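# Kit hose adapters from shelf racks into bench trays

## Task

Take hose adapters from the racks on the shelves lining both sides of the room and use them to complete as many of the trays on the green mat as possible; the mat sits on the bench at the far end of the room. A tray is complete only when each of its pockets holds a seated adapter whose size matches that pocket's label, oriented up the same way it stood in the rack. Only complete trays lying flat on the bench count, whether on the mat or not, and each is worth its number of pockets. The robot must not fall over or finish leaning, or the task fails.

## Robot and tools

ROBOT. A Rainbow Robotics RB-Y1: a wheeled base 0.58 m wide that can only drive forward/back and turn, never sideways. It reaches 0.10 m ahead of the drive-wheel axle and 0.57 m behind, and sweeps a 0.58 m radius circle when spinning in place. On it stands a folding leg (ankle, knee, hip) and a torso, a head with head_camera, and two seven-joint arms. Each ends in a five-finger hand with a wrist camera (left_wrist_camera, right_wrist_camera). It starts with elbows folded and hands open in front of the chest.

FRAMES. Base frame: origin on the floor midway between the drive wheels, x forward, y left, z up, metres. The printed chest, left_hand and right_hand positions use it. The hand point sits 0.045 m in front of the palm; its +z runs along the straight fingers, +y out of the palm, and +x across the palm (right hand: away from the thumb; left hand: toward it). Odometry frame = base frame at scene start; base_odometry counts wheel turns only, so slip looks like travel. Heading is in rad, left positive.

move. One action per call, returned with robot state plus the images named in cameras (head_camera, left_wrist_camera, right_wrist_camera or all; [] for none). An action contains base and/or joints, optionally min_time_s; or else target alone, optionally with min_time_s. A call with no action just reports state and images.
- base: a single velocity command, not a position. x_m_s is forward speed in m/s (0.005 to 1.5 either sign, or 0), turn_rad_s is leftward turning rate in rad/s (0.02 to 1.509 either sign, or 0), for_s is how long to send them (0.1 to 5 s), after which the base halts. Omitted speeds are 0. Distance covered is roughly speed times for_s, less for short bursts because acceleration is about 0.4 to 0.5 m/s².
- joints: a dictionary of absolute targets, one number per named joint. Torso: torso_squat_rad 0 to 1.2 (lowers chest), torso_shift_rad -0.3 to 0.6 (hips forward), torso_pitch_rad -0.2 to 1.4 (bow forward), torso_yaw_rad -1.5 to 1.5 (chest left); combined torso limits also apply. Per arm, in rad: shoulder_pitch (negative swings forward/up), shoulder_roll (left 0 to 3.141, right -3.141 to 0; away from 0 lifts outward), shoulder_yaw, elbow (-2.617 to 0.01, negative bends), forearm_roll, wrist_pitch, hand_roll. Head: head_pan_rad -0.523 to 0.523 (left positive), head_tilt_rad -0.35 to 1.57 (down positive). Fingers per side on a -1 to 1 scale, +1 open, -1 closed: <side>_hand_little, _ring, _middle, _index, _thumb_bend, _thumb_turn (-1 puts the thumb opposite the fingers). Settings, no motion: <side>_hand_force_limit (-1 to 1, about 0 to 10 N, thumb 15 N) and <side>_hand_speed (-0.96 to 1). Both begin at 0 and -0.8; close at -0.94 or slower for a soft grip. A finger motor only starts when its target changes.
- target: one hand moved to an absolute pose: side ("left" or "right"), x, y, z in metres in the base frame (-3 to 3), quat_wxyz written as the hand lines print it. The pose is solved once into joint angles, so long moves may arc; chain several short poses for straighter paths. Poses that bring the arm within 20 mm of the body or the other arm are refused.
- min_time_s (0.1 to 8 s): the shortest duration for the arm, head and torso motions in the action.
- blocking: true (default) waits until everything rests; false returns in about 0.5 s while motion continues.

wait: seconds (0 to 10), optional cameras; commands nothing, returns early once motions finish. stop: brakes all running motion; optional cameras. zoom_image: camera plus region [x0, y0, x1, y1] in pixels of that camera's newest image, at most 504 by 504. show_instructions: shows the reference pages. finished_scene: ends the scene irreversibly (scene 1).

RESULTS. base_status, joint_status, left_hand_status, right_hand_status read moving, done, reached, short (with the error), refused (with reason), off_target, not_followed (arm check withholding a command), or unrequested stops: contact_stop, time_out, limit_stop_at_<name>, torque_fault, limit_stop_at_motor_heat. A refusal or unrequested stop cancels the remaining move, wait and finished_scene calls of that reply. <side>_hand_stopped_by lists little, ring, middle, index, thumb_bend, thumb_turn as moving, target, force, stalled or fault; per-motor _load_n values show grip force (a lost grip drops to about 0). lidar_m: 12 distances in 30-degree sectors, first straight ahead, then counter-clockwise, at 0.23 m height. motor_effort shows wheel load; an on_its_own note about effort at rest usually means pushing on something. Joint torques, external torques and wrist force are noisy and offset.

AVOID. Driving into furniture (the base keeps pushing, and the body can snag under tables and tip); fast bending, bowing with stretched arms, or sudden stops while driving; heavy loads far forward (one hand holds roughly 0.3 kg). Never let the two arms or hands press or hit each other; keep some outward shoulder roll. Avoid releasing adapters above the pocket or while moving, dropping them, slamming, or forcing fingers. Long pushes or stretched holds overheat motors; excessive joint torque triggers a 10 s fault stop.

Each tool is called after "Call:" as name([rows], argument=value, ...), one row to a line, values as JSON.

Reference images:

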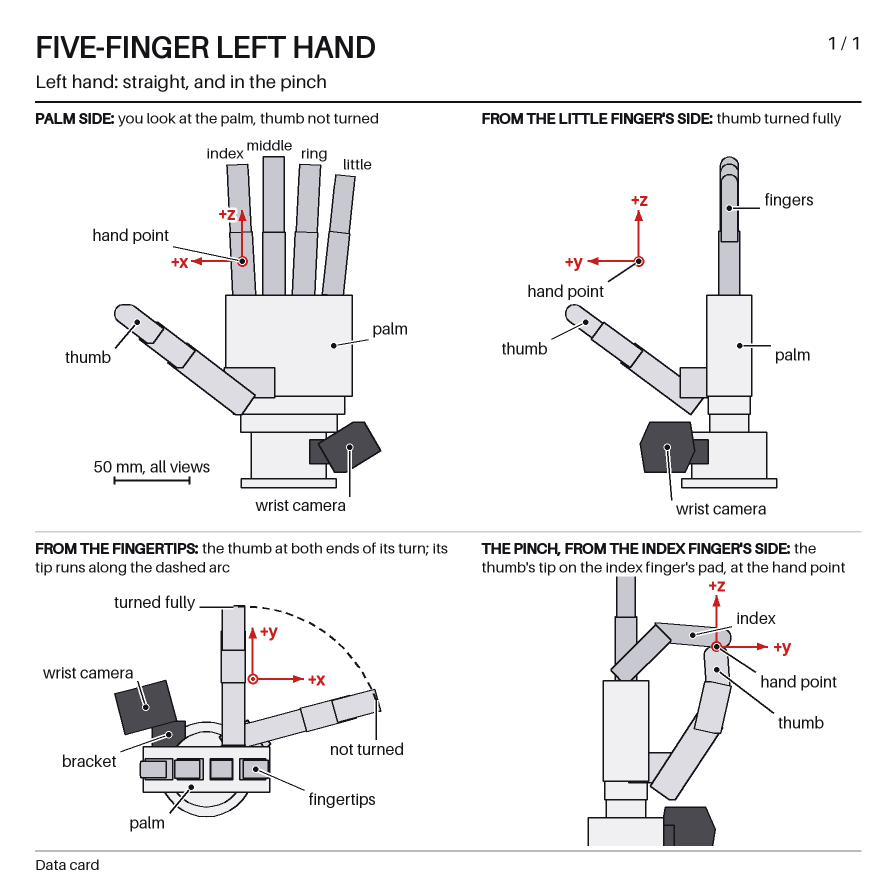

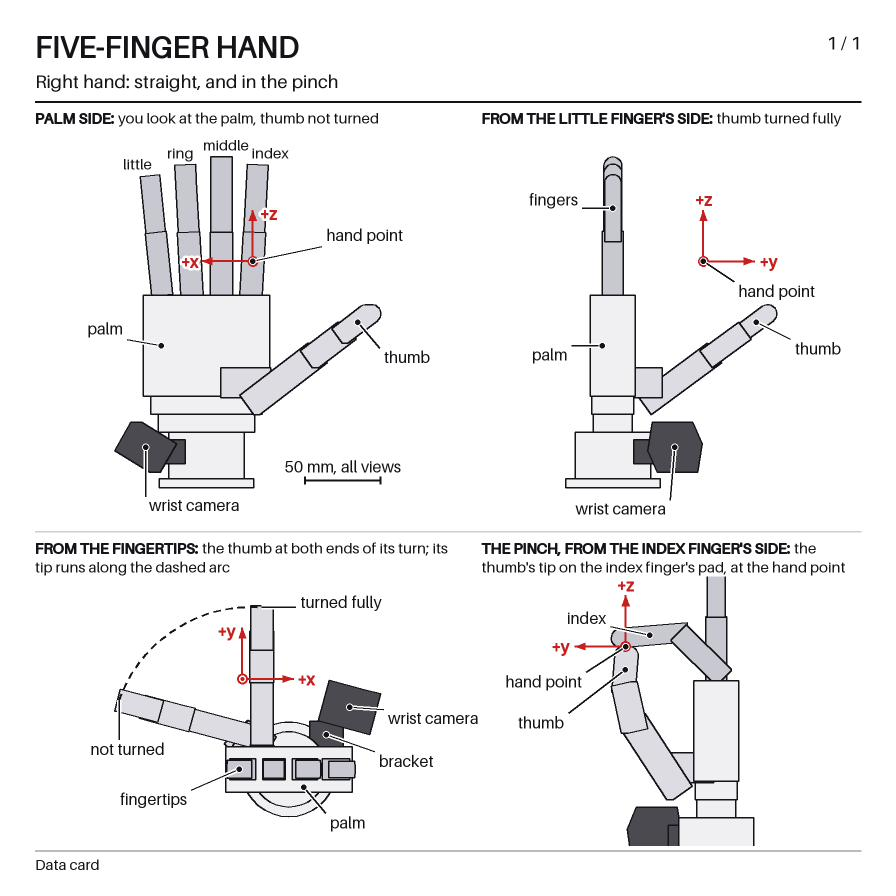

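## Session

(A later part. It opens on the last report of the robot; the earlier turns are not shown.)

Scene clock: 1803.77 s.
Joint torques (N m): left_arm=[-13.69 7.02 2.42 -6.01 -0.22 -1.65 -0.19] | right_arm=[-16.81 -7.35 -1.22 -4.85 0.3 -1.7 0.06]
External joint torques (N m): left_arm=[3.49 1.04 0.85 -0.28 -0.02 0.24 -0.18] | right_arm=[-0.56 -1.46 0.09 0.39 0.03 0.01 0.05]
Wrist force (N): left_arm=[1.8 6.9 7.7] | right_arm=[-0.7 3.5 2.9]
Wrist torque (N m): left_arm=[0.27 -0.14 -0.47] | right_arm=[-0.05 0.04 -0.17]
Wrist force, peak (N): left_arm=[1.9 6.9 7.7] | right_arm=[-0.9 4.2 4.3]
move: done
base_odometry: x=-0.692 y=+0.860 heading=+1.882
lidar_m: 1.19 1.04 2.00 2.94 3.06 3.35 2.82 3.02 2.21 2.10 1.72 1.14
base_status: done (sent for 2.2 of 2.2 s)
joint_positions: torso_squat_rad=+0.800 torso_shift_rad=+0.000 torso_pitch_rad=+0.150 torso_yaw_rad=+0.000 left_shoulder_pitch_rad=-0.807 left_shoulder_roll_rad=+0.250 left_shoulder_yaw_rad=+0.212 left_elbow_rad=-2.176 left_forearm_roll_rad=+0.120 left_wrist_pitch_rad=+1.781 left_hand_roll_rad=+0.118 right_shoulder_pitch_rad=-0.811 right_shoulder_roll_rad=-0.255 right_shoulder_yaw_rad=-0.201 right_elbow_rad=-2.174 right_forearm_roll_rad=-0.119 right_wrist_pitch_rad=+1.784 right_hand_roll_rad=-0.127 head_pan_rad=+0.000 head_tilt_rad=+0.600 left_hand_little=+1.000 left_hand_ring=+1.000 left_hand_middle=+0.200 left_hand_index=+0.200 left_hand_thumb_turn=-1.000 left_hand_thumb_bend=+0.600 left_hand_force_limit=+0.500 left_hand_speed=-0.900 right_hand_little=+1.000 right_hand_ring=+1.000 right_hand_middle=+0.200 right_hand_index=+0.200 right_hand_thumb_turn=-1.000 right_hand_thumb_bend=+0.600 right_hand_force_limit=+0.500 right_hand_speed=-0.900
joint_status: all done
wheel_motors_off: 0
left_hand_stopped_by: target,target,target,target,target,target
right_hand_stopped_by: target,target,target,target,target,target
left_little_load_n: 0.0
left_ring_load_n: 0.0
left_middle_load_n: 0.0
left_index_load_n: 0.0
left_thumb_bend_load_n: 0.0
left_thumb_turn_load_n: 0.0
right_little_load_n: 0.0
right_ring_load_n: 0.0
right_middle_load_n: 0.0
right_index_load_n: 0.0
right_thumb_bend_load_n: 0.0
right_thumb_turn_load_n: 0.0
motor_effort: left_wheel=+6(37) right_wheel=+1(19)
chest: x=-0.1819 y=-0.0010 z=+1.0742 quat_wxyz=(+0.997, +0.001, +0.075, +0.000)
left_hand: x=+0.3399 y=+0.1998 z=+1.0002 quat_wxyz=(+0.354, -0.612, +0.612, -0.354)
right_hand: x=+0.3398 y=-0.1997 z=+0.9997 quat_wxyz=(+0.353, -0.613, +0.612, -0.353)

Call:
move(base={"x_m_s": 0.45, "for_s": 1.69}, cameras=["head_camera"])

Call:
zoom_image(camera="head_camera", region=[400, 180, 500, 260])

Call:
zoom_image(camera="head_camera", region=[530, 110, 630, 190])

Scene clock: 1807.13 s.
Joint torques (N m): left_arm=[-13.74 6.88 2.61 -5.71 -0.23 -1.58 0.07] | right_arm=[-16.81 -7.27 -1.01 -4.75 0.22 -1.65 0.1]
External joint torques (N m): left_arm=[3.44 0.89 1.03 0.02 -0.03 0.31 0.08] | right_arm=[-0.56 -1.38 0.29 0.49 -0.05 0.06 0.09]
Wrist force (N): left_arm=[1.8 6.8 7.6] | right_arm=[-1.2 3.1 3.2]
Wrist torque (N m): left_arm=[0.26 -0.15 -0.46] | right_arm=[-0.13 0.10 -0.23]
Wrist force, peak (N): left_arm=[1.9 7.2 7.7] | right_arm=[-1.2 4.2 4.7]
move: done
base_odometry: x=-0.926 y=+1.588 heading=+1.882
lidar_m: 0.43 0.45 0.41 2.47 3.07 4.13 3.58 3.02 2.21 1.48 0.57 0.46
base_status: done (sent for 1.7 of 1.7 s)
joint_positions: torso_squat_rad=+0.800 torso_shift_rad=+0.000 torso_pitch_rad=+0.150 torso_yaw_rad=+0.000 left_shoulder_pitch_rad=-0.807 left_shoulder_roll_rad=+0.250 left_shoulder_yaw_rad=+0.212 left_elbow_rad=-2.176 left_forearm_roll_rad=+0.120 left_wrist_pitch_rad=+1.781 left_hand_roll_rad=+0.118 right_shoulder_pitch_rad=-0.811 right_shoulder_roll_rad=-0.255 right_shoulder_yaw_rad=-0.201 right_elbow_rad=-2.174 right_forearm_roll_rad=-0.119 right_wrist_pitch_rad=+1.784 right_hand_roll_rad=-0.127 head_pan_rad=+0.000 head_tilt_rad=+0.600 left_hand_little=+1.000 left_hand_ring=+1.000 left_hand_middle=+0.200 left_hand_index=+0.200 left_hand_thumb_turn=-1.000 left_hand_thumb_bend=+0.600 left_hand_force_limit=+0.500 left_hand_speed=-0.900 right_hand_little=+1.000 right_hand_ring=+1.000 right_hand_middle=+0.200 right_hand_index=+0.200 right_hand_thumb_turn=-1.000 right_hand_thumb_bend=+0.600 right_hand_force_limit=+0.500 right_hand_speed=-0.900
joint_status: not commanded
wheel_motors_off: 0
left_hand_stopped_by: target,target,target,target,target,target
right_hand_stopped_by: target,target,target,target,target,target
left_little_load_n: 0.0
left_ring_load_n: 0.0
left_middle_load_n: 0.0
left_index_load_n: 0.0
left_thumb_bend_load_n: 0.0
left_thumb_turn_load_n: 0.0
right_little_load_n: 0.0
right_ring_load_n: 0.0
right_middle_load_n: 0.0
right_index_load_n: 0.0
right_thumb_bend_load_n: 0.0
right_thumb_turn_load_n: 0.0
motor_effort: left_wheel=-1(44) right_wheel=-1(24)
chest: x=-0.1817 y=-0.0010 z=+1.0742 quat_wxyz=(+0.997, +0.001, +0.075, +0.000)
left_hand: x=+0.3400 y=+0.1998 z=+1.0000 quat_wxyz=(+0.354, -0.612, +0.612, -0.354)
right_hand: x=+0.3400 y=-0.1997 z=+0.9995 quat_wxyz=(+0.353, -0.613, +0.612, -0.353)
head_camera: T_world_to_cam=[[-0.0239, -0.99971, -0.00051, -0.00207], [-0.69681, 0.01703, -0.71706, 0.8823], [0.71686, -0.01678, -0.69702, 0.92429]] pos_world=[-0.04785, -0.00159, 1.2769]

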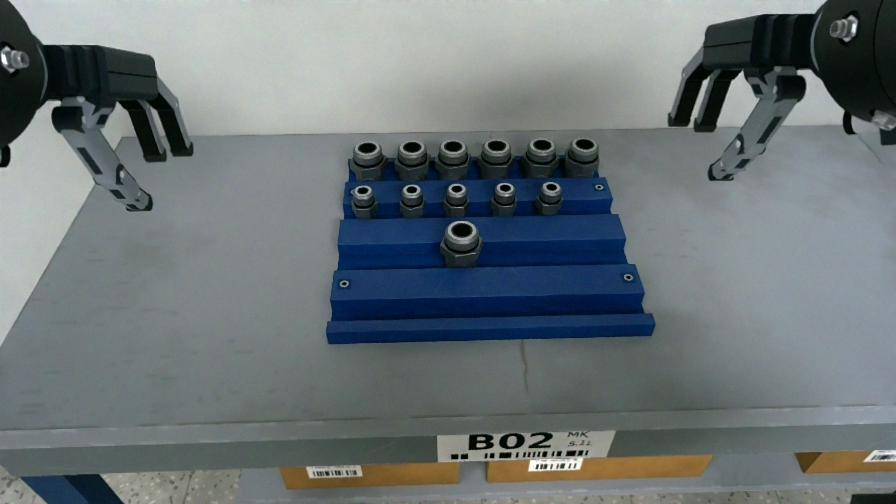

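Scaled by 5.040 from the camera's image (finer frame: 1280x720).

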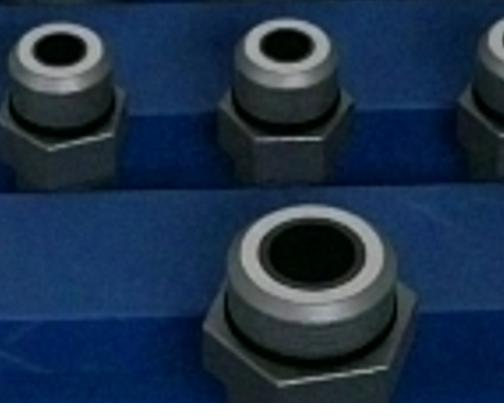

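Scaled by 5.040 from the camera's image (finer frame: 1280x720).

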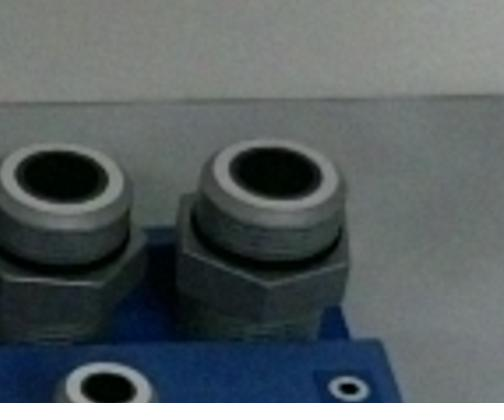

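Call:
move(joints={"torso_shift_rad": 0.15}, min_time_s=1.2, cameras=["head_camera"])

Call:
zoom_image(camera="head_camera", region=[540, 190, 640, 270])

Call:
zoom_image(camera="head_camera", region=[320, 190, 420, 270])

Scene clock: 1809.67 s.
Joint torques (N m): left_arm=[-14.3 6.97 2.76 -5.8 -0.17 -1.6 0.01] | right_arm=[-16.56 -7.37 -1 -5.13 0.26 -1.69 -0.1]
External joint torques (N m): left_arm=[2.88 0.98 1.19 -0.07 0.03 0.29 0.02] | right_arm=[-0.32 -1.48 0.3 0.11 -0.01 0.02 -0.1]
Wrist force (N): left_arm=[1.5 6.7 7.5] | right_arm=[-1.9 3.0 3.6]
Wrist torque (N m): left_arm=[0.25 -0.10 -0.48] | right_arm=[-0.15 0.22 -0.23]
Wrist force, peak (N): left_arm=[1.9 6.8 8.1] | right_arm=[-1.0 4.4 4.2]
move: done
base_odometry: x=-0.926 y=+1.588 heading=+1.882
lidar_m: 0.43 0.45 0.42 2.48 3.06 4.14 3.58 3.02 2.19 1.47 0.59 0.45
base_status: not commanded
joint_positions: torso_squat_rad=+0.800 torso_shift_rad=+0.150 torso_pitch_rad=+0.150 torso_yaw_rad=+0.000 left_shoulder_pitch_rad=-0.807 left_shoulder_roll_rad=+0.250 left_shoulder_yaw_rad=+0.212 left_elbow_rad=-2.176 left_forearm_roll_rad=+0.120 left_wrist_pitch_rad=+1.781 left_hand_roll_rad=+0.118 right_shoulder_pitch_rad=-0.811 right_shoulder_roll_rad=-0.255 right_shoulder_yaw_rad=-0.201 right_elbow_rad=-2.174 right_forearm_roll_rad=-0.119 right_wrist_pitch_rad=+1.784 right_hand_roll_rad=-0.127 head_pan_rad=+0.000 head_tilt_rad=+0.600 left_hand_little=+1.000 left_hand_ring=+1.000 left_hand_middle=+0.200 left_hand_index=+0.200 left_hand_thumb_turn=-1.000 left_hand_thumb_bend=+0.600 left_hand_force_limit=+0.500 left_hand_speed=-0.900 right_hand_little=+1.000 right_hand_ring=+1.000 right_hand_middle=+0.200 right_hand_index=+0.200 right_hand_thumb_turn=-1.000 right_hand_thumb_bend=+0.600 right_hand_force_limit=+0.500 right_hand_speed=-0.900
joint_status: all done
wheel_motors_off: 0
left_hand_stopped_by: target,target,target,target,target,target
right_hand_stopped_by: target,target,target,target,target,target
left_little_load_n: 0.0
left_ring_load_n: 0.0
left_middle_load_n: 0.0
left_index_load_n: 0.0
left_thumb_bend_load_n: 0.0
left_thumb_turn_load_n: 0.0
right_little_load_n: 0.0
right_ring_load_n: 0.0
right_middle_load_n: 0.0
right_index_load_n: 0.0
right_thumb_bend_load_n: 0.0
right_thumb_turn_load_n: 0.0
motor_effort: left_wheel=-4(5) right_wheel=+0(2)
chest: x=-0.1088 y=-0.0010 z=+1.0687 quat_wxyz=(+0.997, +0.001, +0.075, +0.000)
left_hand: x=+0.4129 y=+0.1998 z=+0.9945 quat_wxyz=(+0.354, -0.612, +0.612, -0.354)
right_hand: x=+0.4129 y=-0.1997 z=+0.9940 quat_wxyz=(+0.353, -0.613, +0.612, -0.353)
head_camera: T_world_to_cam=[[-0.0239, -0.99971, -0.00051, -0.00034], [-0.69681, 0.01703, -0.71706, 0.92909], [0.71686, -0.01678, -0.69702, 0.86827]] pos_world=[0.02495, -0.00159, 1.2714]

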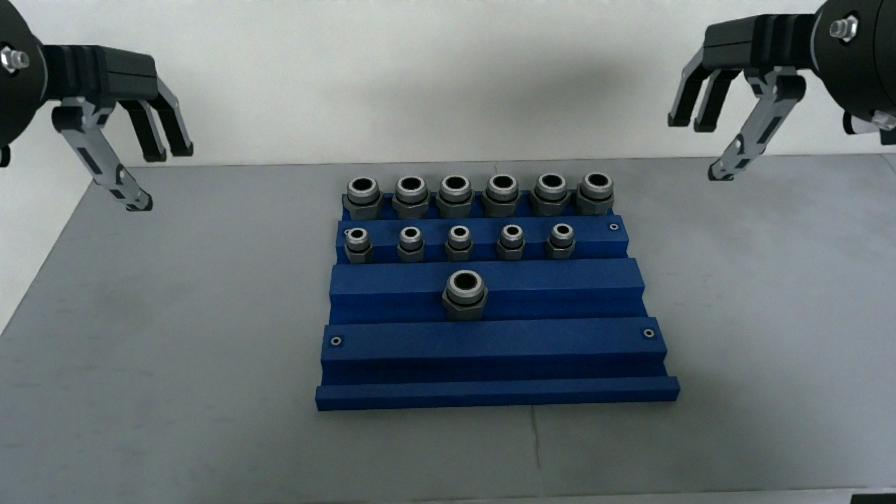

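Scaled by 5.040 from the camera's image (finer frame: 1280x720).

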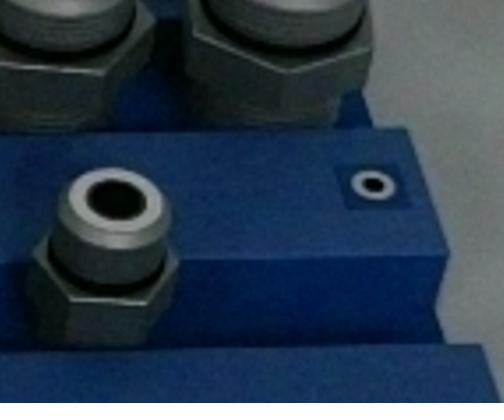

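Scaled by 5.040 from the camera's image (finer frame: 1280x720).

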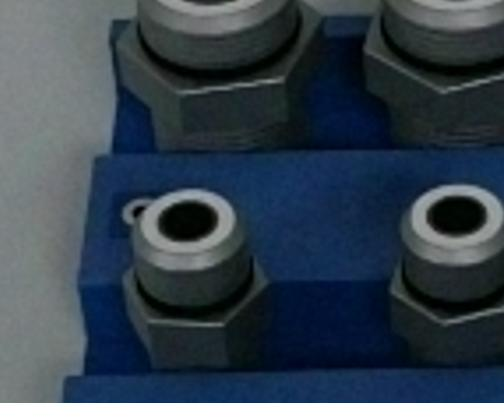

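Call:
zoom_image(camera="head_camera", region=[540, 150, 640, 230])

Call:
zoom_image(camera="head_camera", region=[320, 150, 420, 230])

Scaled by 5.040 from the camera's image (finer frame: 1280x720).

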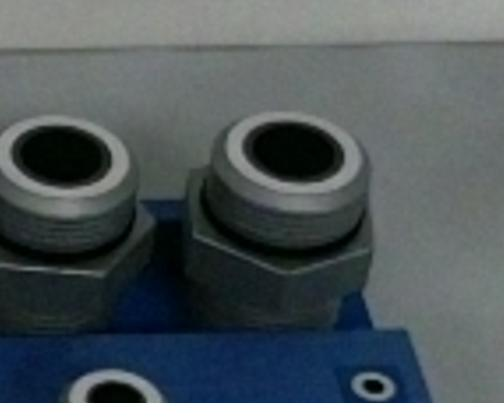

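Scaled by 5.040 from the camera's image (finer frame: 1280x720).

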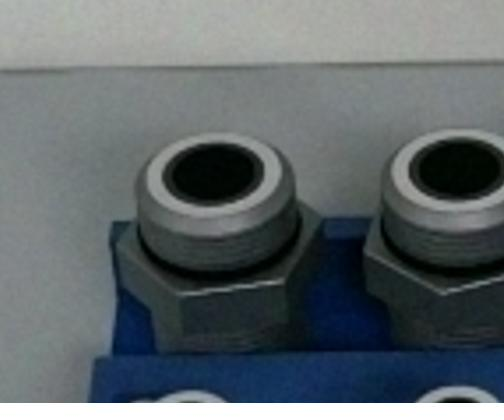

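Call:
zoom_image(camera="head_camera", region=[415, 240, 515, 320])

Scaled by 5.040 from the camera's image (finer frame: 1280x720).

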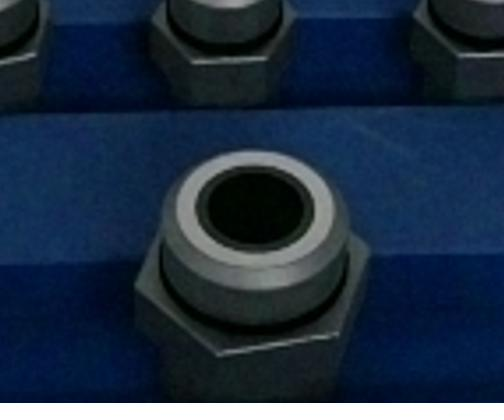

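Call:
move(target={"side": "right", "x": 0.5465, "y": -0.166, "z": 0.97, "quat_wxyz": [0.3536, -0.6124, 0.6124, -0.3536]}, min_time_s=2, cameras=["head_camera", "right_wrist_camera"])

Scene clock: 1814.27 s.
Joint torques (N m): left_arm=[-14.83 6.79 3.1 -5.64 -0.08 -1.65 -0.02] | right_arm=[-22.62 -7.2 -0.11 -7.2 0.46 -1.7 -0.44]
External joint torques (N m): left_arm=[2.35 0.8 1.53 0.09 0.11 0.24 -0.01] | right_arm=[-1 -0.3 1.18 0.9 0.07 0 -0.45]
Wrist force (N): left_arm=[1.8 6.7 7.5] | right_arm=[-0.6 3.7 3.3]
Wrist torque (N m): left_arm=[0.25 -0.18 -0.45] | right_arm=[-0.04 -0.01 -0.16]
Wrist force, peak (N): left_arm=[1.8 7.0 7.8] | right_arm=[-1.4 4.3 4.4]
move: done
base_odometry: x=-0.926 y=+1.588 heading=+1.882
lidar_m: 0.44 0.45 0.41 2.47 3.07 4.15 3.58 3.02 2.20 1.47 0.58 0.46
base_status: not commanded
joint_positions: torso_squat_rad=+0.800 torso_shift_rad=+0.150 torso_pitch_rad=+0.150 torso_yaw_rad=+0.000 left_shoulder_pitch_rad=-0.807 left_shoulder_roll_rad=+0.250 left_shoulder_yaw_rad=+0.212 left_elbow_rad=-2.176 left_forearm_roll_rad=+0.120 left_wrist_pitch_rad=+1.781 left_hand_roll_rad=+0.118 right_shoulder_pitch_rad=-1.058 right_shoulder_roll_rad=-0.235 right_shoulder_yaw_rad=-0.147 right_elbow_rad=-1.482 right_forearm_roll_rad=-0.036 right_wrist_pitch_rad=+1.327 right_hand_roll_rad=-0.153 head_pan_rad=+0.000 head_tilt_rad=+0.600 left_hand_little=+1.000 left_hand_ring=+1.000 left_hand_middle=+0.200 left_hand_index=+0.200 left_hand_thumb_turn=-1.000 left_hand_thumb_bend=+0.600 left_hand_force_limit=+0.500 left_hand_speed=-0.900 right_hand_little=+1.000 right_hand_ring=+1.000 right_hand_middle=+0.200 right_hand_index=+0.200 right_hand_thumb_turn=-1.000 right_hand_thumb_bend=+0.600 right_hand_force_limit=+0.500 right_hand_speed=-0.900
joint_status: all done
wheel_motors_off: 0
left_hand_stopped_by: target,target,target,target,target,target
right_hand_stopped_by: target,target,target,target,target,target
left_little_load_n: 0.0
left_ring_load_n: 0.0
left_middle_load_n: 0.0
left_index_load_n: 0.0
left_thumb_bend_load_n: 0.0
left_thumb_turn_load_n: 0.0
right_little_load_n: 0.0
right_ring_load_n: 0.0
right_middle_load_n: 0.0
right_index_load_n: 0.0
right_thumb_bend_load_n: 0.0
right_thumb_turn_load_n: 0.0
motor_effort: left_wheel=-4(7) right_wheel=-1(2)
chest: x=-0.1088 y=-0.0010 z=+1.0687 quat_wxyz=(+0.997, +0.001, +0.075, +0.000)
left_hand: x=+0.4129 y=+0.1998 z=+0.9946 quat_wxyz=(+0.354, -0.612, +0.612, -0.354)
right_hand: x=+0.5464 y=-0.1662 z=+0.9699 quat_wxyz=(+0.354, -0.612, +0.612, -0.354)
right_hand_status: reached (checked arc that bows 26 mm and turns the hand up to 4 deg, planned for 2.0 s): 0 mm and 0.0 deg off.
head_camera: T_world_to_cam=[[-0.02391, -0.99971, -0.00052, -0.00034], [-0.69676, 0.01703, -0.71711, 0.92915], [0.71691, -0.01678, -0.69696, 0.86821]] pos_world=[0.02495, -0.00159, 1.27141]
right_wrist_camera: T_world_to_cam=[[-0.51312, -0.27512, -0.81303, 1.02118], [-0.55484, 0.82904, 0.06963, 0.37304], [0.65487, 0.48683, -0.57805, 0.39515]] pos_world=[0.47219, -0.22068, 1.03269]

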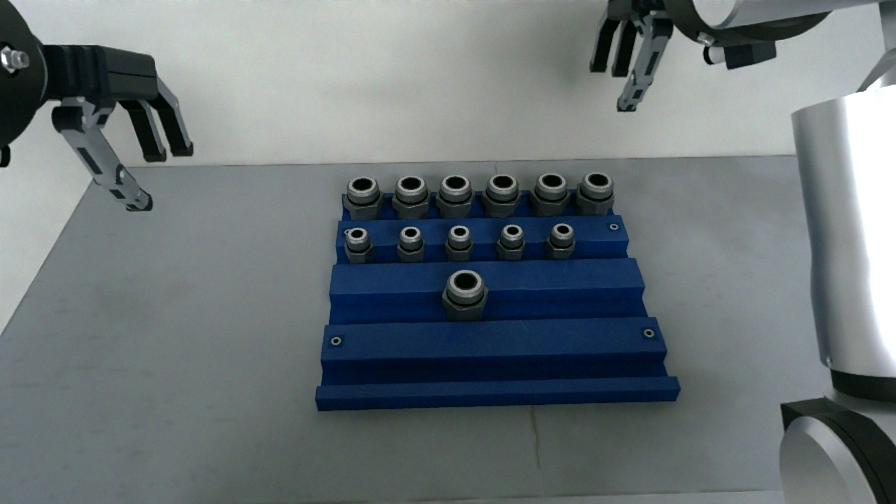

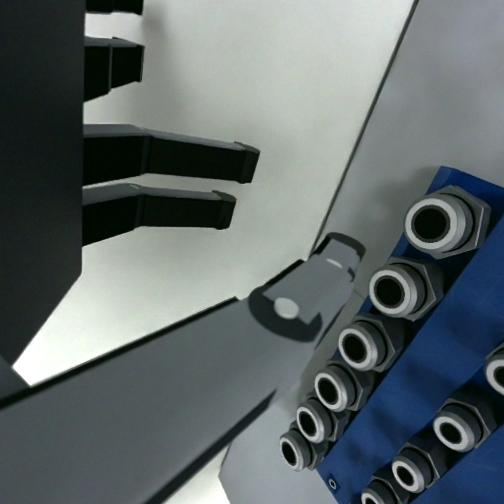

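Call:
move(target={"side": "right", "x": 0.5465, "y": -0.166, "z": 0.885, "quat_wxyz": [0.3536, -0.6124, 0.6124, -0.3536]}, min_time_s=2, cameras=["head_camera", "right_wrist_camera"])

Call:
zoom_image(camera="head_camera", region=[540, 130, 660, 230])

Scene clock: 1816.87 s.
Joint torques (N m): left_arm=[-14.13 6.73 3.23 -5.64 -0.33 -1.61 -0.11] | right_arm=[-20.72 -5.88 0.17 -7.94 0.48 -1.74 -0.45]
External joint torques (N m): left_arm=[3.05 0.74 1.66 0.09 -0.14 0.28 -0.1] | right_arm=[-0.12 -0.02 1.34 1.05 0.07 -0.04 -0.45]
Wrist force (N): left_arm=[1.7 6.6 7.4] | right_arm=[-1.1 3.6 3.6]
Wrist torque (N m): left_arm=[0.24 -0.14 -0.46] | right_arm=[-0.07 0.02 -0.25]
Wrist force, peak (N): left_arm=[1.8 6.8 7.8] | right_arm=[-1.1 4.1 4.1]
move: done
base_odometry: x=-0.926 y=+1.588 heading=+1.882
lidar_m: 0.43 0.45 0.41 2.48 3.06 4.14 3.58 3.02 2.21 1.48 0.58 0.46
base_status: not commanded
joint_positions: torso_squat_rad=+0.800 torso_shift_rad=+0.150 torso_pitch_rad=+0.150 torso_yaw_rad=+0.000 left_shoulder_pitch_rad=-0.807 left_shoulder_roll_rad=+0.250 left_shoulder_yaw_rad=+0.212 left_elbow_rad=-2.176 left_forearm_roll_rad=+0.120 left_wrist_pitch_rad=+1.781 left_hand_roll_rad=+0.118 right_shoulder_pitch_rad=-0.888 right_shoulder_roll_rad=-0.181 right_shoulder_yaw_rad=-0.115 right_elbow_rad=-1.445 right_forearm_roll_rad=-0.003 right_wrist_pitch_rad=+1.116 right_hand_roll_rad=-0.161 head_pan_rad=+0.000 head_tilt_rad=+0.600 left_hand_little=+1.000 left_hand_ring=+1.000 left_hand_middle=+0.200 left_hand_index=+0.200 left_hand_thumb_turn=-1.000 left_hand_thumb_bend=+0.600 left_hand_force_limit=+0.500 left_hand_speed=-0.900 right_hand_little=+1.000 right_hand_ring=+1.000 right_hand_middle=+0.200 right_hand_index=+0.200 right_hand_thumb_turn=-1.000 right_hand_thumb_bend=+0.600 right_hand_force_limit=+0.500 right_hand_speed=-0.900
joint_status: all done
wheel_motors_off: 0
left_hand_stopped_by: target,target,target,target,target,target
right_hand_stopped_by: target,target,target,target,target,target
left_little_load_n: 0.0
left_ring_load_n: 0.0
left_middle_load_n: 0.0
left_index_load_n: 0.0
left_thumb_bend_load_n: 0.0
left_thumb_turn_load_n: 0.0
right_little_load_n: 0.0
right_ring_load_n: 0.0
right_middle_load_n: 0.0
right_index_load_n: 0.0
right_thumb_bend_load_n: 0.0
right_thumb_turn_load_n: 0.0
motor_effort: left_wheel=-5(7) right_wheel=-1(2)
chest: x=-0.1088 y=-0.0010 z=+1.0687 quat_wxyz=(+0.997, +0.001, +0.075, +0.000)
left_hand: x=+0.4129 y=+0.1998 z=+0.9946 quat_wxyz=(+0.354, -0.612, +0.612, -0.354)
right_hand: x=+0.5464 y=-0.1662 z=+0.8851 quat_wxyz=(+0.354, -0.612, +0.612, -0.354)
right_hand_status: reached (checked arc that bows 4 mm and turns the hand up to 0 deg, planned for 2.0 s): 0 mm and 0.0 deg off.
head_camera: T_world_to_cam=[[-0.02391, -0.99971, -0.00052, -0.00034], [-0.69676, 0.01703, -0.71711, 0.92915], [0.71691, -0.01678, -0.69696, 0.86821]] pos_world=[0.02495, -0.00159, 1.27141]
right_wrist_camera: T_world_to_cam=[[-0.51303, -0.27519, -0.81306, 0.95208], [-0.55486, 0.82904, 0.06951, 0.37901], [0.65493, 0.4868, -0.57801, 0.34607]] pos_world=[0.47209, -0.22068, 0.94779]

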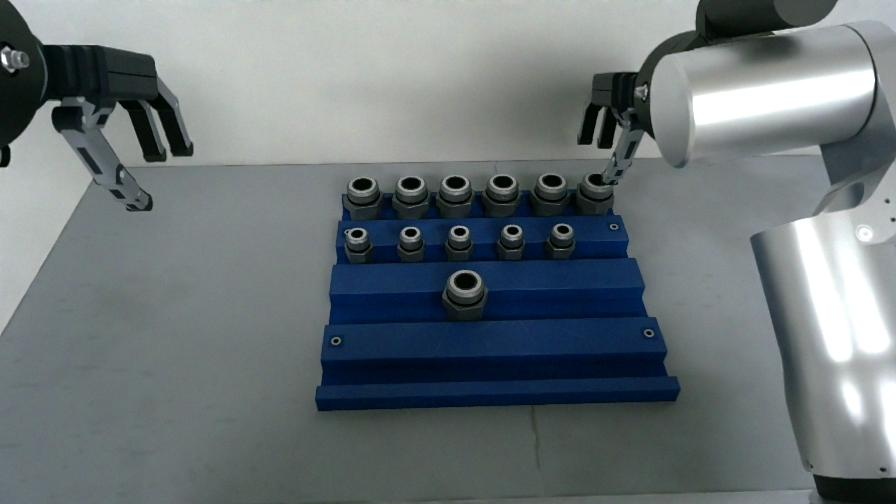

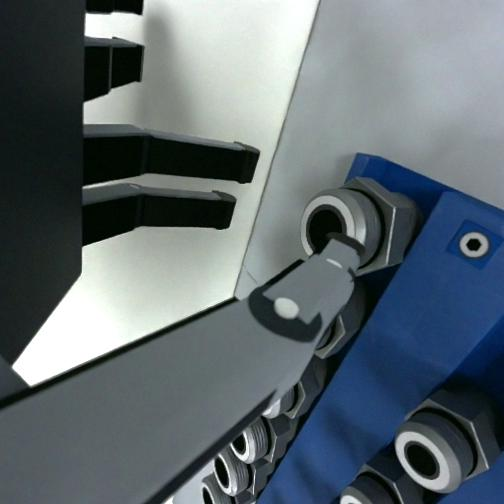

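Scaled by 4.200 from the camera's image (finer frame: 1280x720).

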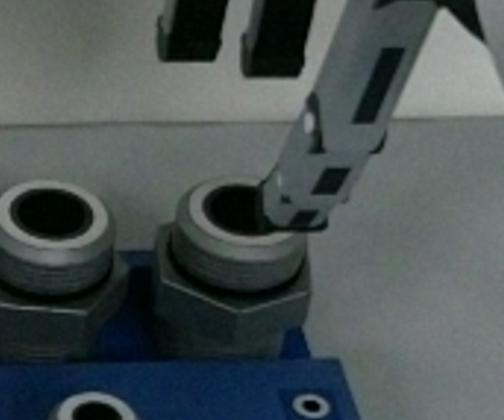

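Call:
move(target={"side": "right", "x": 0.5465, "y": -0.166, "z": 0.871, "quat_wxyz": [0.3536, -0.6124, 0.6124, -0.3536]}, min_time_s=1, cameras=["head_camera", "right_wrist_camera"])

Call:
zoom_image(camera="head_camera", region=[540, 150, 640, 230])

Call:
zoom_image(camera="right_wrist_camera", region=[200, 140, 400, 300])

Scene clock: 1819.63 s.
Joint torques (N m): left_arm=[-13.96 6.74 2.61 -5.67 -0.26 -1.62 -0.05] | right_arm=[-20.29 -5.6 -0.18 -8.31 0.49 -1.79 -0.52]
External joint torques (N m): left_arm=[3.22 0.75 1.04 0.06 -0.06 0.27 -0.04] | right_arm=[0.13 0.09 0.96 0.81 0.09 -0.09 -0.53]
Wrist force (N): left_arm=[1.6 6.9 7.5] | right_arm=[-0.7 3.9 4.1]
Wrist torque (N m): left_arm=[0.31 -0.12 -0.50] | right_arm=[-0.03 0.02 -0.16]
Wrist force, peak (N): left_arm=[1.9 6.9 7.8] | right_arm=[-1.1 4.1 4.2]
move: done
base_odometry: x=-0.926 y=+1.588 heading=+1.882
lidar_m: 0.43 0.46 0.41 2.48 3.06 4.14 3.56 3.03 2.20 1.48 0.57 0.45
base_status: not commanded
joint_positions: torso_squat_rad=+0.800 torso_shift_rad=+0.150 torso_pitch_rad=+0.150 torso_yaw_rad=+0.000 left_shoulder_pitch_rad=-0.807 left_shoulder_roll_rad=+0.250 left_shoulder_yaw_rad=+0.212 left_elbow_rad=-2.176 left_forearm_roll_rad=+0.120 left_wrist_pitch_rad=+1.781 left_hand_roll_rad=+0.118 right_shoulder_pitch_rad=-0.864 right_shoulder_roll_rad=-0.174 right_shoulder_yaw_rad=-0.110 right_elbow_rad=-1.433 right_forearm_roll_rad=+0.003 right_wrist_pitch_rad=+1.080 right_hand_roll_rad=-0.163 head_pan_rad=+0.000 head_tilt_rad=+0.600 left_hand_little=+1.000 left_hand_ring=+1.000 left_hand_middle=+0.200 left_hand_index=+0.200 left_hand_thumb_turn=-1.000 left_hand_thumb_bend=+0.600 left_hand_force_limit=+0.500 left_hand_speed=-0.900 right_hand_little=+1.000 right_hand_ring=+1.000 right_hand_middle=+0.200 right_hand_index=+0.200 right_hand_thumb_turn=-1.000 right_hand_thumb_bend=+0.600 right_hand_force_limit=+0.500 right_hand_speed=-0.900
joint_status: all done
wheel_motors_off: 0
left_hand_stopped_by: target,target,target,target,target,target
right_hand_stopped_by: target,target,target,target,target,target
left_little_load_n: 0.0
left_ring_load_n: 0.0
left_middle_load_n: 0.0
left_index_load_n: 0.0
left_thumb_bend_load_n: 0.0
left_thumb_turn_load_n: 0.0
right_little_load_n: 0.0
right_ring_load_n: 0.0
right_middle_load_n: 0.0
right_index_load_n: 0.0
right_thumb_bend_load_n: 0.0
right_thumb_turn_load_n: 0.0
motor_effort: left_wheel=-2(6) right_wheel=-1(2)
chest: x=-0.1088 y=-0.0010 z=+1.0687 quat_wxyz=(+0.997, +0.001, +0.075, +0.000)
left_hand: x=+0.4129 y=+0.1998 z=+0.9946 quat_wxyz=(+0.354, -0.612, +0.612, -0.354)
right_hand: x=+0.5457 y=-0.1663 z=+0.8714 quat_wxyz=(+0.353, -0.612, +0.612, -0.353)
right_hand_status: reached (checked arc that bows 0 mm and turns the hand up to 0 deg, planned for 1.0 s): 1 mm and 0.0 deg off.
head_camera: T_world_to_cam=[[-0.02391, -0.99971, -0.00052, -0.00034], [-0.69676, 0.01703, -0.71711, 0.92915], [0.71691, -0.01678, -0.69696, 0.86821]] pos_world=[0.02495, -0.00159, 1.27141]
right_wrist_camera: T_world_to_cam=[[-0.51348, -0.27528, -0.81274, 0.94061], [-0.55488, 0.829, 0.06978, 0.37938], [0.65455, 0.48681, -0.57843, 0.33918]] pos_world=[0.47149, -0.22068, 0.93419]

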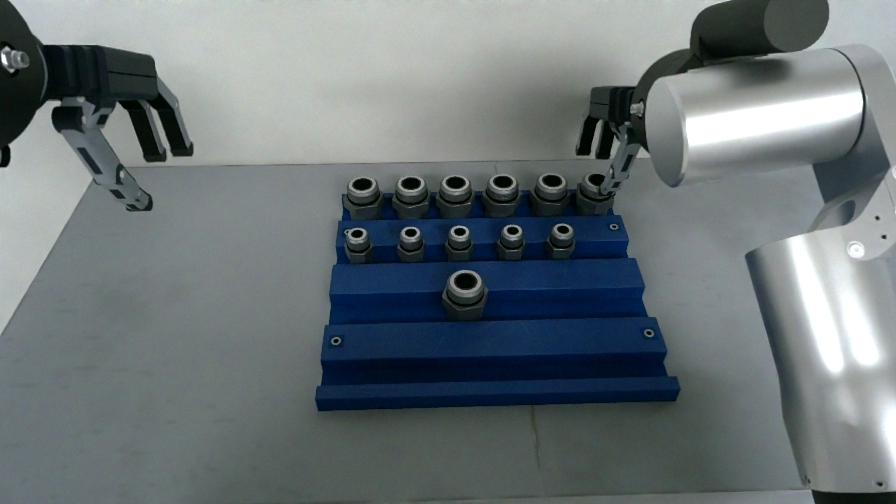

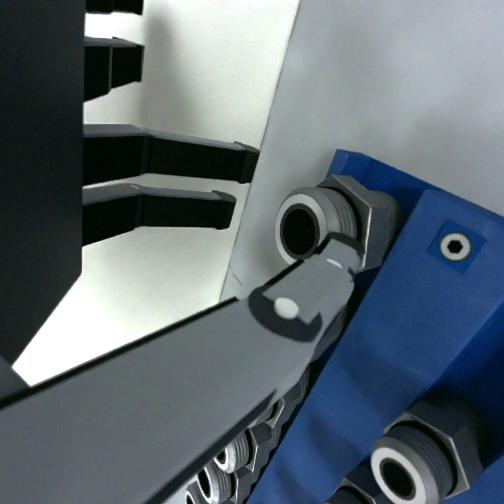

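Scaled by 5.040 from the camera's image (finer frame: 1280x720).

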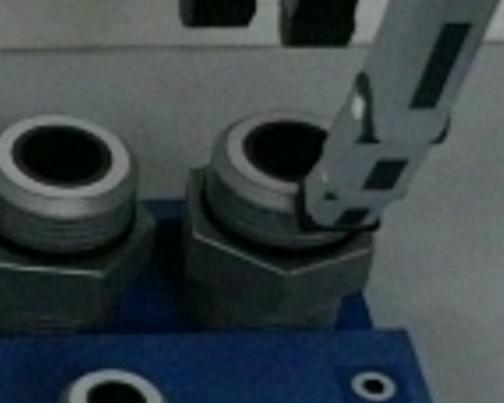

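Scaled by 2.520 from the camera's image (finer frame: 720x720).

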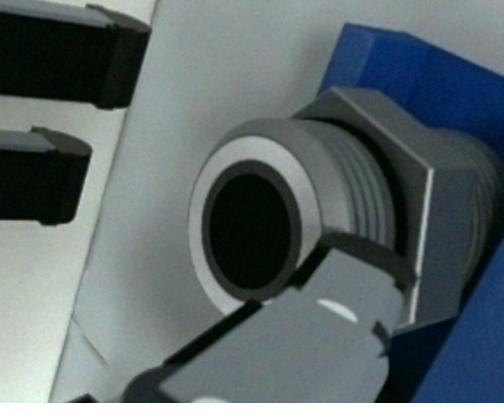

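Call:
move(target={"side": "right", "x": 0.5465, "y": -0.166, "z": 0.8555, "quat_wxyz": [0.3536, -0.6124, 0.6124, -0.3536]}, min_time_s=1, cameras=["right_wrist_camera"])

Call:
zoom_image(camera="right_wrist_camera", region=[200, 140, 400, 300])

Scene clock: 1821.20 s.
Joint torques (N m): left_arm=[-13.96 6.66 2.52 -5.86 -0.21 -1.77 -0.16] | right_arm=[-19.04 -5.25 0.21 -7.34 0.42 -1.47 -0.48]
External joint torques (N m): left_arm=[3.22 0.68 0.95 -0.13 -0.02 0.11 -0.16] | right_arm=[1.26 0.28 1.31 1.93 0.02 0.23 -0.48]
Wrist force (N): left_arm=[1.9 6.9 7.3] | right_arm=[-0.7 -0.4 0.1]
Wrist torque (N m): left_arm=[0.31 -0.19 -0.47] | right_arm=[-0.29 0.14 -0.25]
Wrist force, peak (N): left_arm=[1.7 6.9 7.8] | right_arm=[-1.3 3.8 4.7]
move: done
base_odometry: x=-0.926 y=+1.588 heading=+1.882
lidar_m: 0.43 0.46 0.39 2.48 3.06 4.14 3.59 3.01 2.21 1.47 0.58 0.46
base_status: not commanded
joint_positions: torso_squat_rad=+0.800 torso_shift_rad=+0.150 torso_pitch_rad=+0.150 torso_yaw_rad=+0.000 left_shoulder_pitch_rad=-0.807 left_shoulder_roll_rad=+0.250 left_shoulder_yaw_rad=+0.212 left_elbow_rad=-2.176 left_forearm_roll_rad=+0.120 left_wrist_pitch_rad=+1.781 left_hand_roll_rad=+0.118 right_shoulder_pitch_rad=-0.843 right_shoulder_roll_rad=-0.166 right_shoulder_yaw_rad=-0.105 right_elbow_rad=-1.406 right_forearm_roll_rad=+0.009 right_wrist_pitch_rad=+1.030 right_hand_roll_rad=-0.165 head_pan_rad=+0.000 head_tilt_rad=+0.600 left_hand_little=+1.000 left_hand_ring=+1.000 left_hand_middle=+0.200 left_hand_index=+0.200 left_hand_thumb_turn=-1.000 left_hand_thumb_bend=+0.600 left_hand_force_limit=+0.500 left_hand_speed=-0.900 right_hand_little=+1.000 right_hand_ring=+1.000 right_hand_middle=+0.200 right_hand_index=+0.200 right_hand_thumb_turn=-1.000 right_hand_thumb_bend=+0.600 right_hand_force_limit=+0.500 right_hand_speed=-0.900
joint_status: all done
wheel_motors_off: 0
left_hand_stopped_by: target,target,target,target,target,target
right_hand_stopped_by: target,target,target,target,target,target
left_little_load_n: 0.0
left_ring_load_n: 0.0
left_middle_load_n: 0.0
left_index_load_n: 0.0
left_thumb_bend_load_n: 0.0
left_thumb_turn_load_n: 0.0
right_little_load_n: 0.0
right_ring_load_n: 0.0
right_middle_load_n: 0.0
right_index_load_n: 0.0
right_thumb_bend_load_n: -0.5
right_thumb_turn_load_n: -0.5
motor_effort: left_wheel=-4(7) right_wheel=-1(2)
chest: x=-0.1088 y=-0.0010 z=+1.0687 quat_wxyz=(+0.997, +0.001, +0.075, +0.000)
left_hand: x=+0.4129 y=+0.1998 z=+0.9946 quat_wxyz=(+0.354, -0.612, +0.612, -0.354)
right_hand: x=+0.5466 y=-0.1663 z=+0.8559 quat_wxyz=(+0.354, -0.612, +0.612, -0.354)
right_hand_status: reached (checked arc that bows 1 mm and turns the hand up to 0 deg, planned for 1.0 s): 0 mm and 0.0 deg off.
right_wrist_camera: T_world_to_cam=[[-0.51254, -0.27526, -0.81335, 0.92846], [-0.55489, 0.82905, 0.0691, 0.38155], [0.65528, 0.48674, -0.57766, 0.32856]] pos_world=[0.47229, -0.22068, 0.91859]

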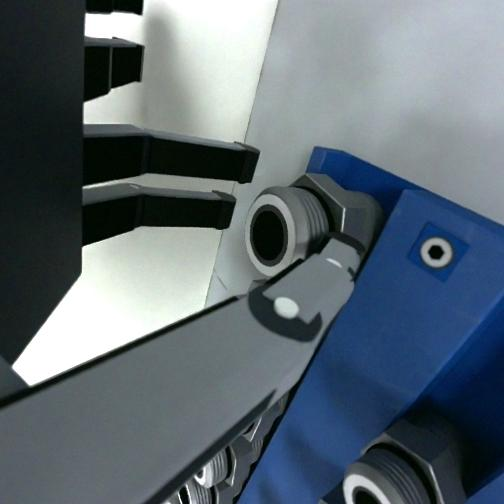

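Scaled by 2.520 from the camera's image (finer frame: 720x720).

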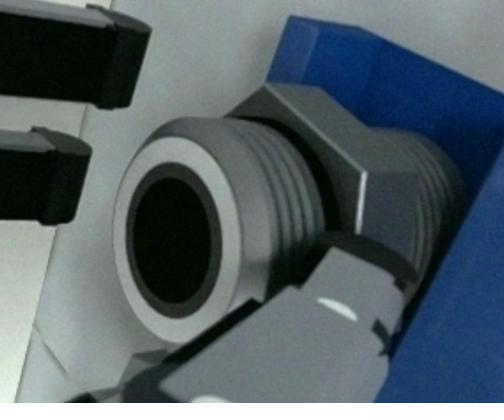

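Call:
move(target={"side": "right", "x": 0.5465, "y": -0.166, "z": 0.8585, "quat_wxyz": [0.3536, -0.6124, 0.6124, -0.3536]}, min_time_s=0.8, cameras=["head_camera"])

Call:
zoom_image(camera="head_camera", region=[540, 150, 640, 230])

Scene clock: 1822.63 s.
Joint torques (N m): left_arm=[-14.3 6.28 2.83 -5.64 -0.18 -1.65 -0.06] | right_arm=[-21.85 -8.1 -1.88 -8.97 0.19 -1.39 0.25]
External joint torques (N m): left_arm=[2.88 0.29 1.26 0.09 0.01 0.24 -0.05] | right_arm=[-1.53 -2.55 -0.77 0.28 -0.22 0.31 0.24]
Wrist force (N): left_arm=[1.6 6.7 7.6] | right_arm=[-0.5 3.7 3.4]
Wrist torque (N m): left_arm=[0.26 -0.12 -0.48] | right_arm=[-0.03 -0.07 -0.11]
Wrist force, peak (N): left_arm=[1.7 7.1 7.7] | right_arm=[-0.8 4.2 4.1]
move: done
base_odometry: x=-0.926 y=+1.588 heading=+1.882
lidar_m: 0.43 0.46 0.42 2.48 3.06 4.13 3.59 3.02 2.19 1.48 0.58 0.45
base_status: not commanded
joint_positions: torso_squat_rad=+0.800 torso_shift_rad=+0.150 torso_pitch_rad=+0.150 torso_yaw_rad=+0.000 left_shoulder_pitch_rad=-0.807 left_shoulder_roll_rad=+0.250 left_shoulder_yaw_rad=+0.212 left_elbow_rad=-2.176 left_forearm_roll_rad=+0.120 left_wrist_pitch_rad=+1.781 left_hand_roll_rad=+0.118 right_shoulder_pitch_rad=-0.846 right_shoulder_roll_rad=-0.167 right_shoulder_yaw_rad=-0.105 right_elbow_rad=-1.410 right_forearm_roll_rad=+0.008 right_wrist_pitch_rad=+1.039 right_hand_roll_rad=-0.165 head_pan_rad=+0.000 head_tilt_rad=+0.600 left_hand_little=+1.000 left_hand_ring=+1.000 left_hand_middle=+0.200 left_hand_index=+0.200 left_hand_thumb_turn=-1.000 left_hand_thumb_bend=+0.600 left_hand_force_limit=+0.500 left_hand_speed=-0.900 right_hand_little=+1.000 right_hand_ring=+1.000 right_hand_middle=+0.200 right_hand_index=+0.200 right_hand_thumb_turn=-1.000 right_hand_thumb_bend=+0.600 right_hand_force_limit=+0.500 right_hand_speed=-0.900
joint_status: all done
wheel_motors_off: 0
left_hand_stopped_by: target,target,target,target,target,target
right_hand_stopped_by: target,target,target,target,target,target
left_little_load_n: 0.0
left_ring_load_n: 0.0
left_middle_load_n: -0.5
left_index_load_n: 0.0
left_thumb_bend_load_n: 0.0
left_thumb_turn_load_n: 0.0
right_little_load_n: 0.0
right_ring_load_n: 0.0
right_middle_load_n: 0.0
right_index_load_n: -0.5
right_thumb_bend_load_n: 0.0
right_thumb_turn_load_n: 0.0
motor_effort: left_wheel=-4(6) right_wheel=-1(2)
chest: x=-0.1088 y=-0.0010 z=+1.0687 quat_wxyz=(+0.997, +0.001, +0.075, +0.000)
left_hand: x=+0.4129 y=+0.1998 z=+0.9946 quat_wxyz=(+0.354, -0.612, +0.612, -0.354)
right_hand: x=+0.5463 y=-0.1658 z=+0.8581 quat_wxyz=(+0.353, -0.613, +0.612, -0.353)
right_hand_status: reached (checked arc that bows 0 mm and turns the hand up to 0 deg, planned for 0.8 s): 1 mm and 0.0 deg off.
head_camera: T_world_to_cam=[[-0.02391, -0.99971, -0.00052, -0.00034], [-0.69676, 0.01703, -0.71711, 0.92915], [0.71691, -0.01678, -0.69696, 0.86821]] pos_world=[0.02495, -0.00159, 1.27141]

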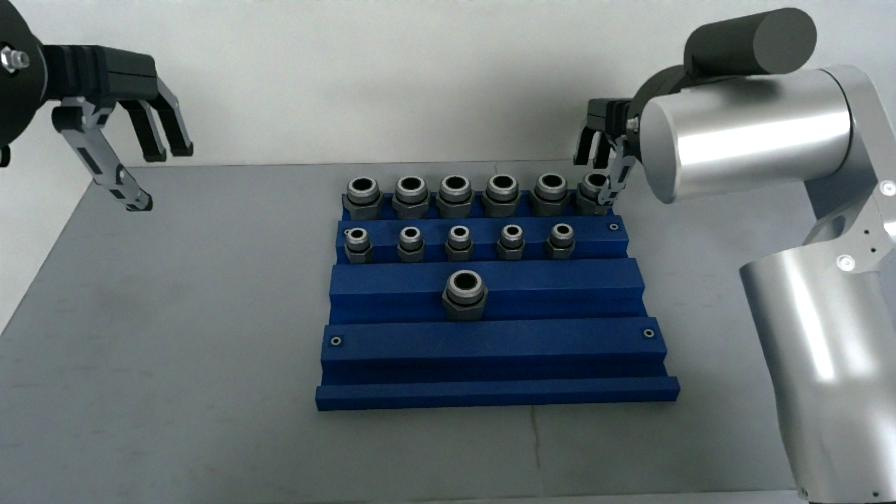

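Scaled by 5.040 from the camera's image (finer frame: 1280x720).

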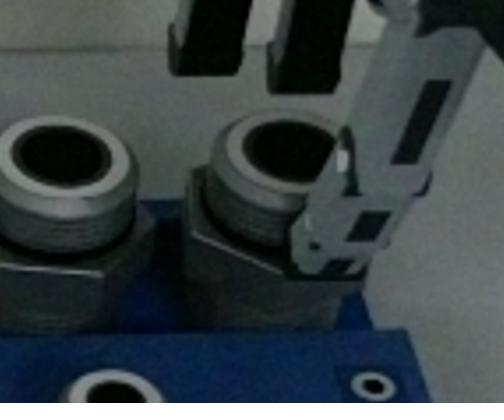

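Call:
move(joints={"right_hand_speed": -0.92, "right_hand_force_limit": 0.5, "right_hand_index": -0.31, "right_hand_middle": -0.31, "right_hand_thumb_bend": 0.04}, cameras=["head_camera", "right_wrist_camera"])

Call:
zoom_image(camera="head_camera", region=[540, 150, 640, 230])

Scene clock: 1825.50 s.
Joint torques (N m): left_arm=[-13.83 6.74 2.47 -5.86 -0.13 -1.58 -0.13] | right_arm=[-22.09 -8.06 -1.89 -8.88 0.36 -1.85 0.09]
External joint torques (N m): left_arm=[3.35 0.75 0.9 -0.13 0.06 0.31 -0.12] | right_arm=[-1.77 -2.51 -0.79 0.36 -0.05 -0.16 0.08]
Wrist force (N): left_arm=[1.6 6.8 7.6] | right_arm=[-0.5 6.1 5.0]
Wrist torque (N m): left_arm=[0.25 -0.12 -0.48] | right_arm=[0.03 -0.09 -0.06]
Wrist force, peak (N): left_arm=[1.5 7.0 7.7] | right_arm=[-1.2 5.6 5.6]
move: off_target
base_odometry: x=-0.926 y=+1.588 heading=+1.882
lidar_m: 0.43 0.46 0.40 2.48 3.07 4.14 3.57 3.03 2.20 1.48 0.58 0.46
base_status: not commanded
joint_positions: torso_squat_rad=+0.800 torso_shift_rad=+0.150 torso_pitch_rad=+0.150 torso_yaw_rad=+0.000 left_shoulder_pitch_rad=-0.807 left_shoulder_roll_rad=+0.250 left_shoulder_yaw_rad=+0.212 left_elbow_rad=-2.176 left_forearm_roll_rad=+0.120 left_wrist_pitch_rad=+1.781 left_hand_roll_rad=+0.118 right_shoulder_pitch_rad=-0.846 right_shoulder_roll_rad=-0.167 right_shoulder_yaw_rad=-0.105 right_elbow_rad=-1.410 right_forearm_roll_rad=+0.008 right_wrist_pitch_rad=+1.039 right_hand_roll_rad=-0.165 head_pan_rad=+0.000 head_tilt_rad=+0.600 left_hand_little=+1.000 left_hand_ring=+1.000 left_hand_middle=+0.200 left_hand_index=+0.200 left_hand_thumb_turn=-1.000 left_hand_thumb_bend=+0.600 left_hand_force_limit=+0.500 left_hand_speed=-0.900 right_hand_little=+1.000 right_hand_ring=+1.000 right_hand_middle=-0.028 right_hand_index=-0.059 right_hand_thumb_turn=-1.000 right_hand_thumb_bend=+0.488 right_hand_force_limit=+0.500 right_hand_speed=-0.920
joint_status: right_hand_middle off_target (ended at -0.028, target -0.310); right_hand_index off_target (ended at -0.059, target -0.310); right_hand_thumb_bend off_target (ended at +0.488, target +0.040); the others done
wheel_motors_off: 0
left_hand_stopped_by: target,target,target,target,target,target
right_hand_stopped_by: target,target,force,force,force,target
left_little_load_n: 0.0
left_ring_load_n: 0.0
left_middle_load_n: 0.0
left_index_load_n: 0.0
left_thumb_bend_load_n: 0.0
left_thumb_turn_load_n: 0.0
right_little_load_n: 0.0
right_ring_load_n: 0.0
right_middle_load_n: 6.0
right_index_load_n: 8.5
right_thumb_bend_load_n: 13.0
right_thumb_turn_load_n: 0.5
motor_effort: left_wheel=-2(7) right_wheel=-2(2)
chest: x=-0.1088 y=-0.0010 z=+1.0687 quat_wxyz=(+0.997, +0.001, +0.075, +0.000)
left_hand: x=+0.4129 y=+0.1998 z=+0.9946 quat_wxyz=(+0.354, -0.612, +0.612, -0.354)
right_hand: x=+0.5463 y=-0.1658 z=+0.8581 quat_wxyz=(+0.353, -0.613, +0.612, -0.353)
head_camera: T_world_to_cam=[[-0.02391, -0.99971, -0.00052, -0.00034], [-0.69676, 0.01703, -0.71711, 0.92915], [0.71691, -0.01678, -0.69696, 0.86821]] pos_world=[0.02495, -0.00159, 1.27141]
right_wrist_camera: T_world_to_cam=[[-0.5135, -0.27529, -0.81273, 0.93027], [-0.55526, 0.82871, 0.07013, 0.38016], [0.65422, 0.48729, -0.5784, 0.33106]] pos_world=[0.47219, -0.22028, 0.92089]

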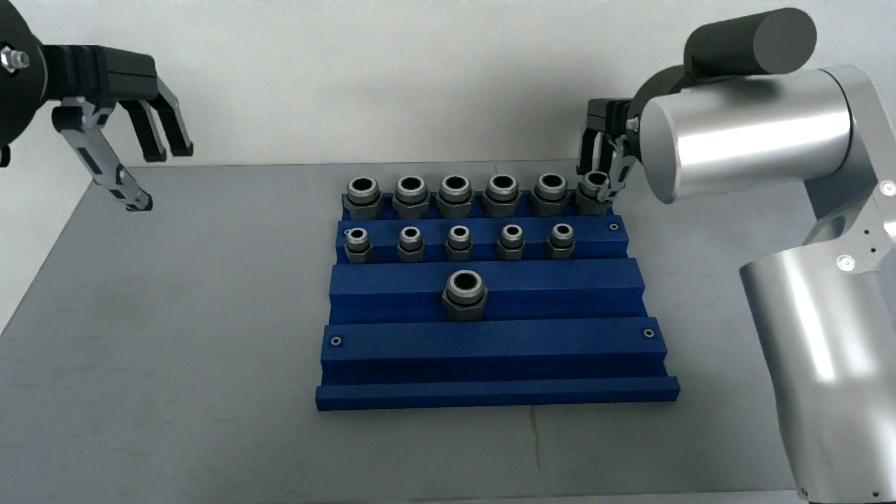

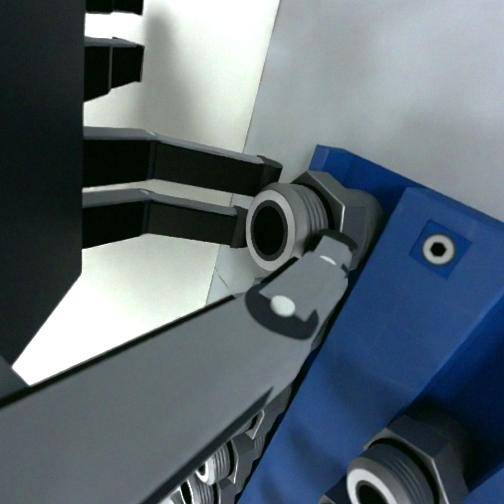

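Scaled by 5.040 from the camera's image (finer frame: 1280x720).

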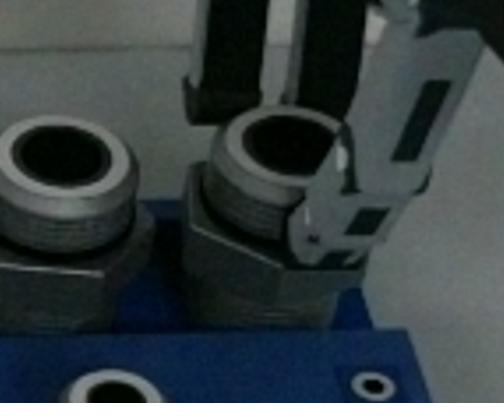

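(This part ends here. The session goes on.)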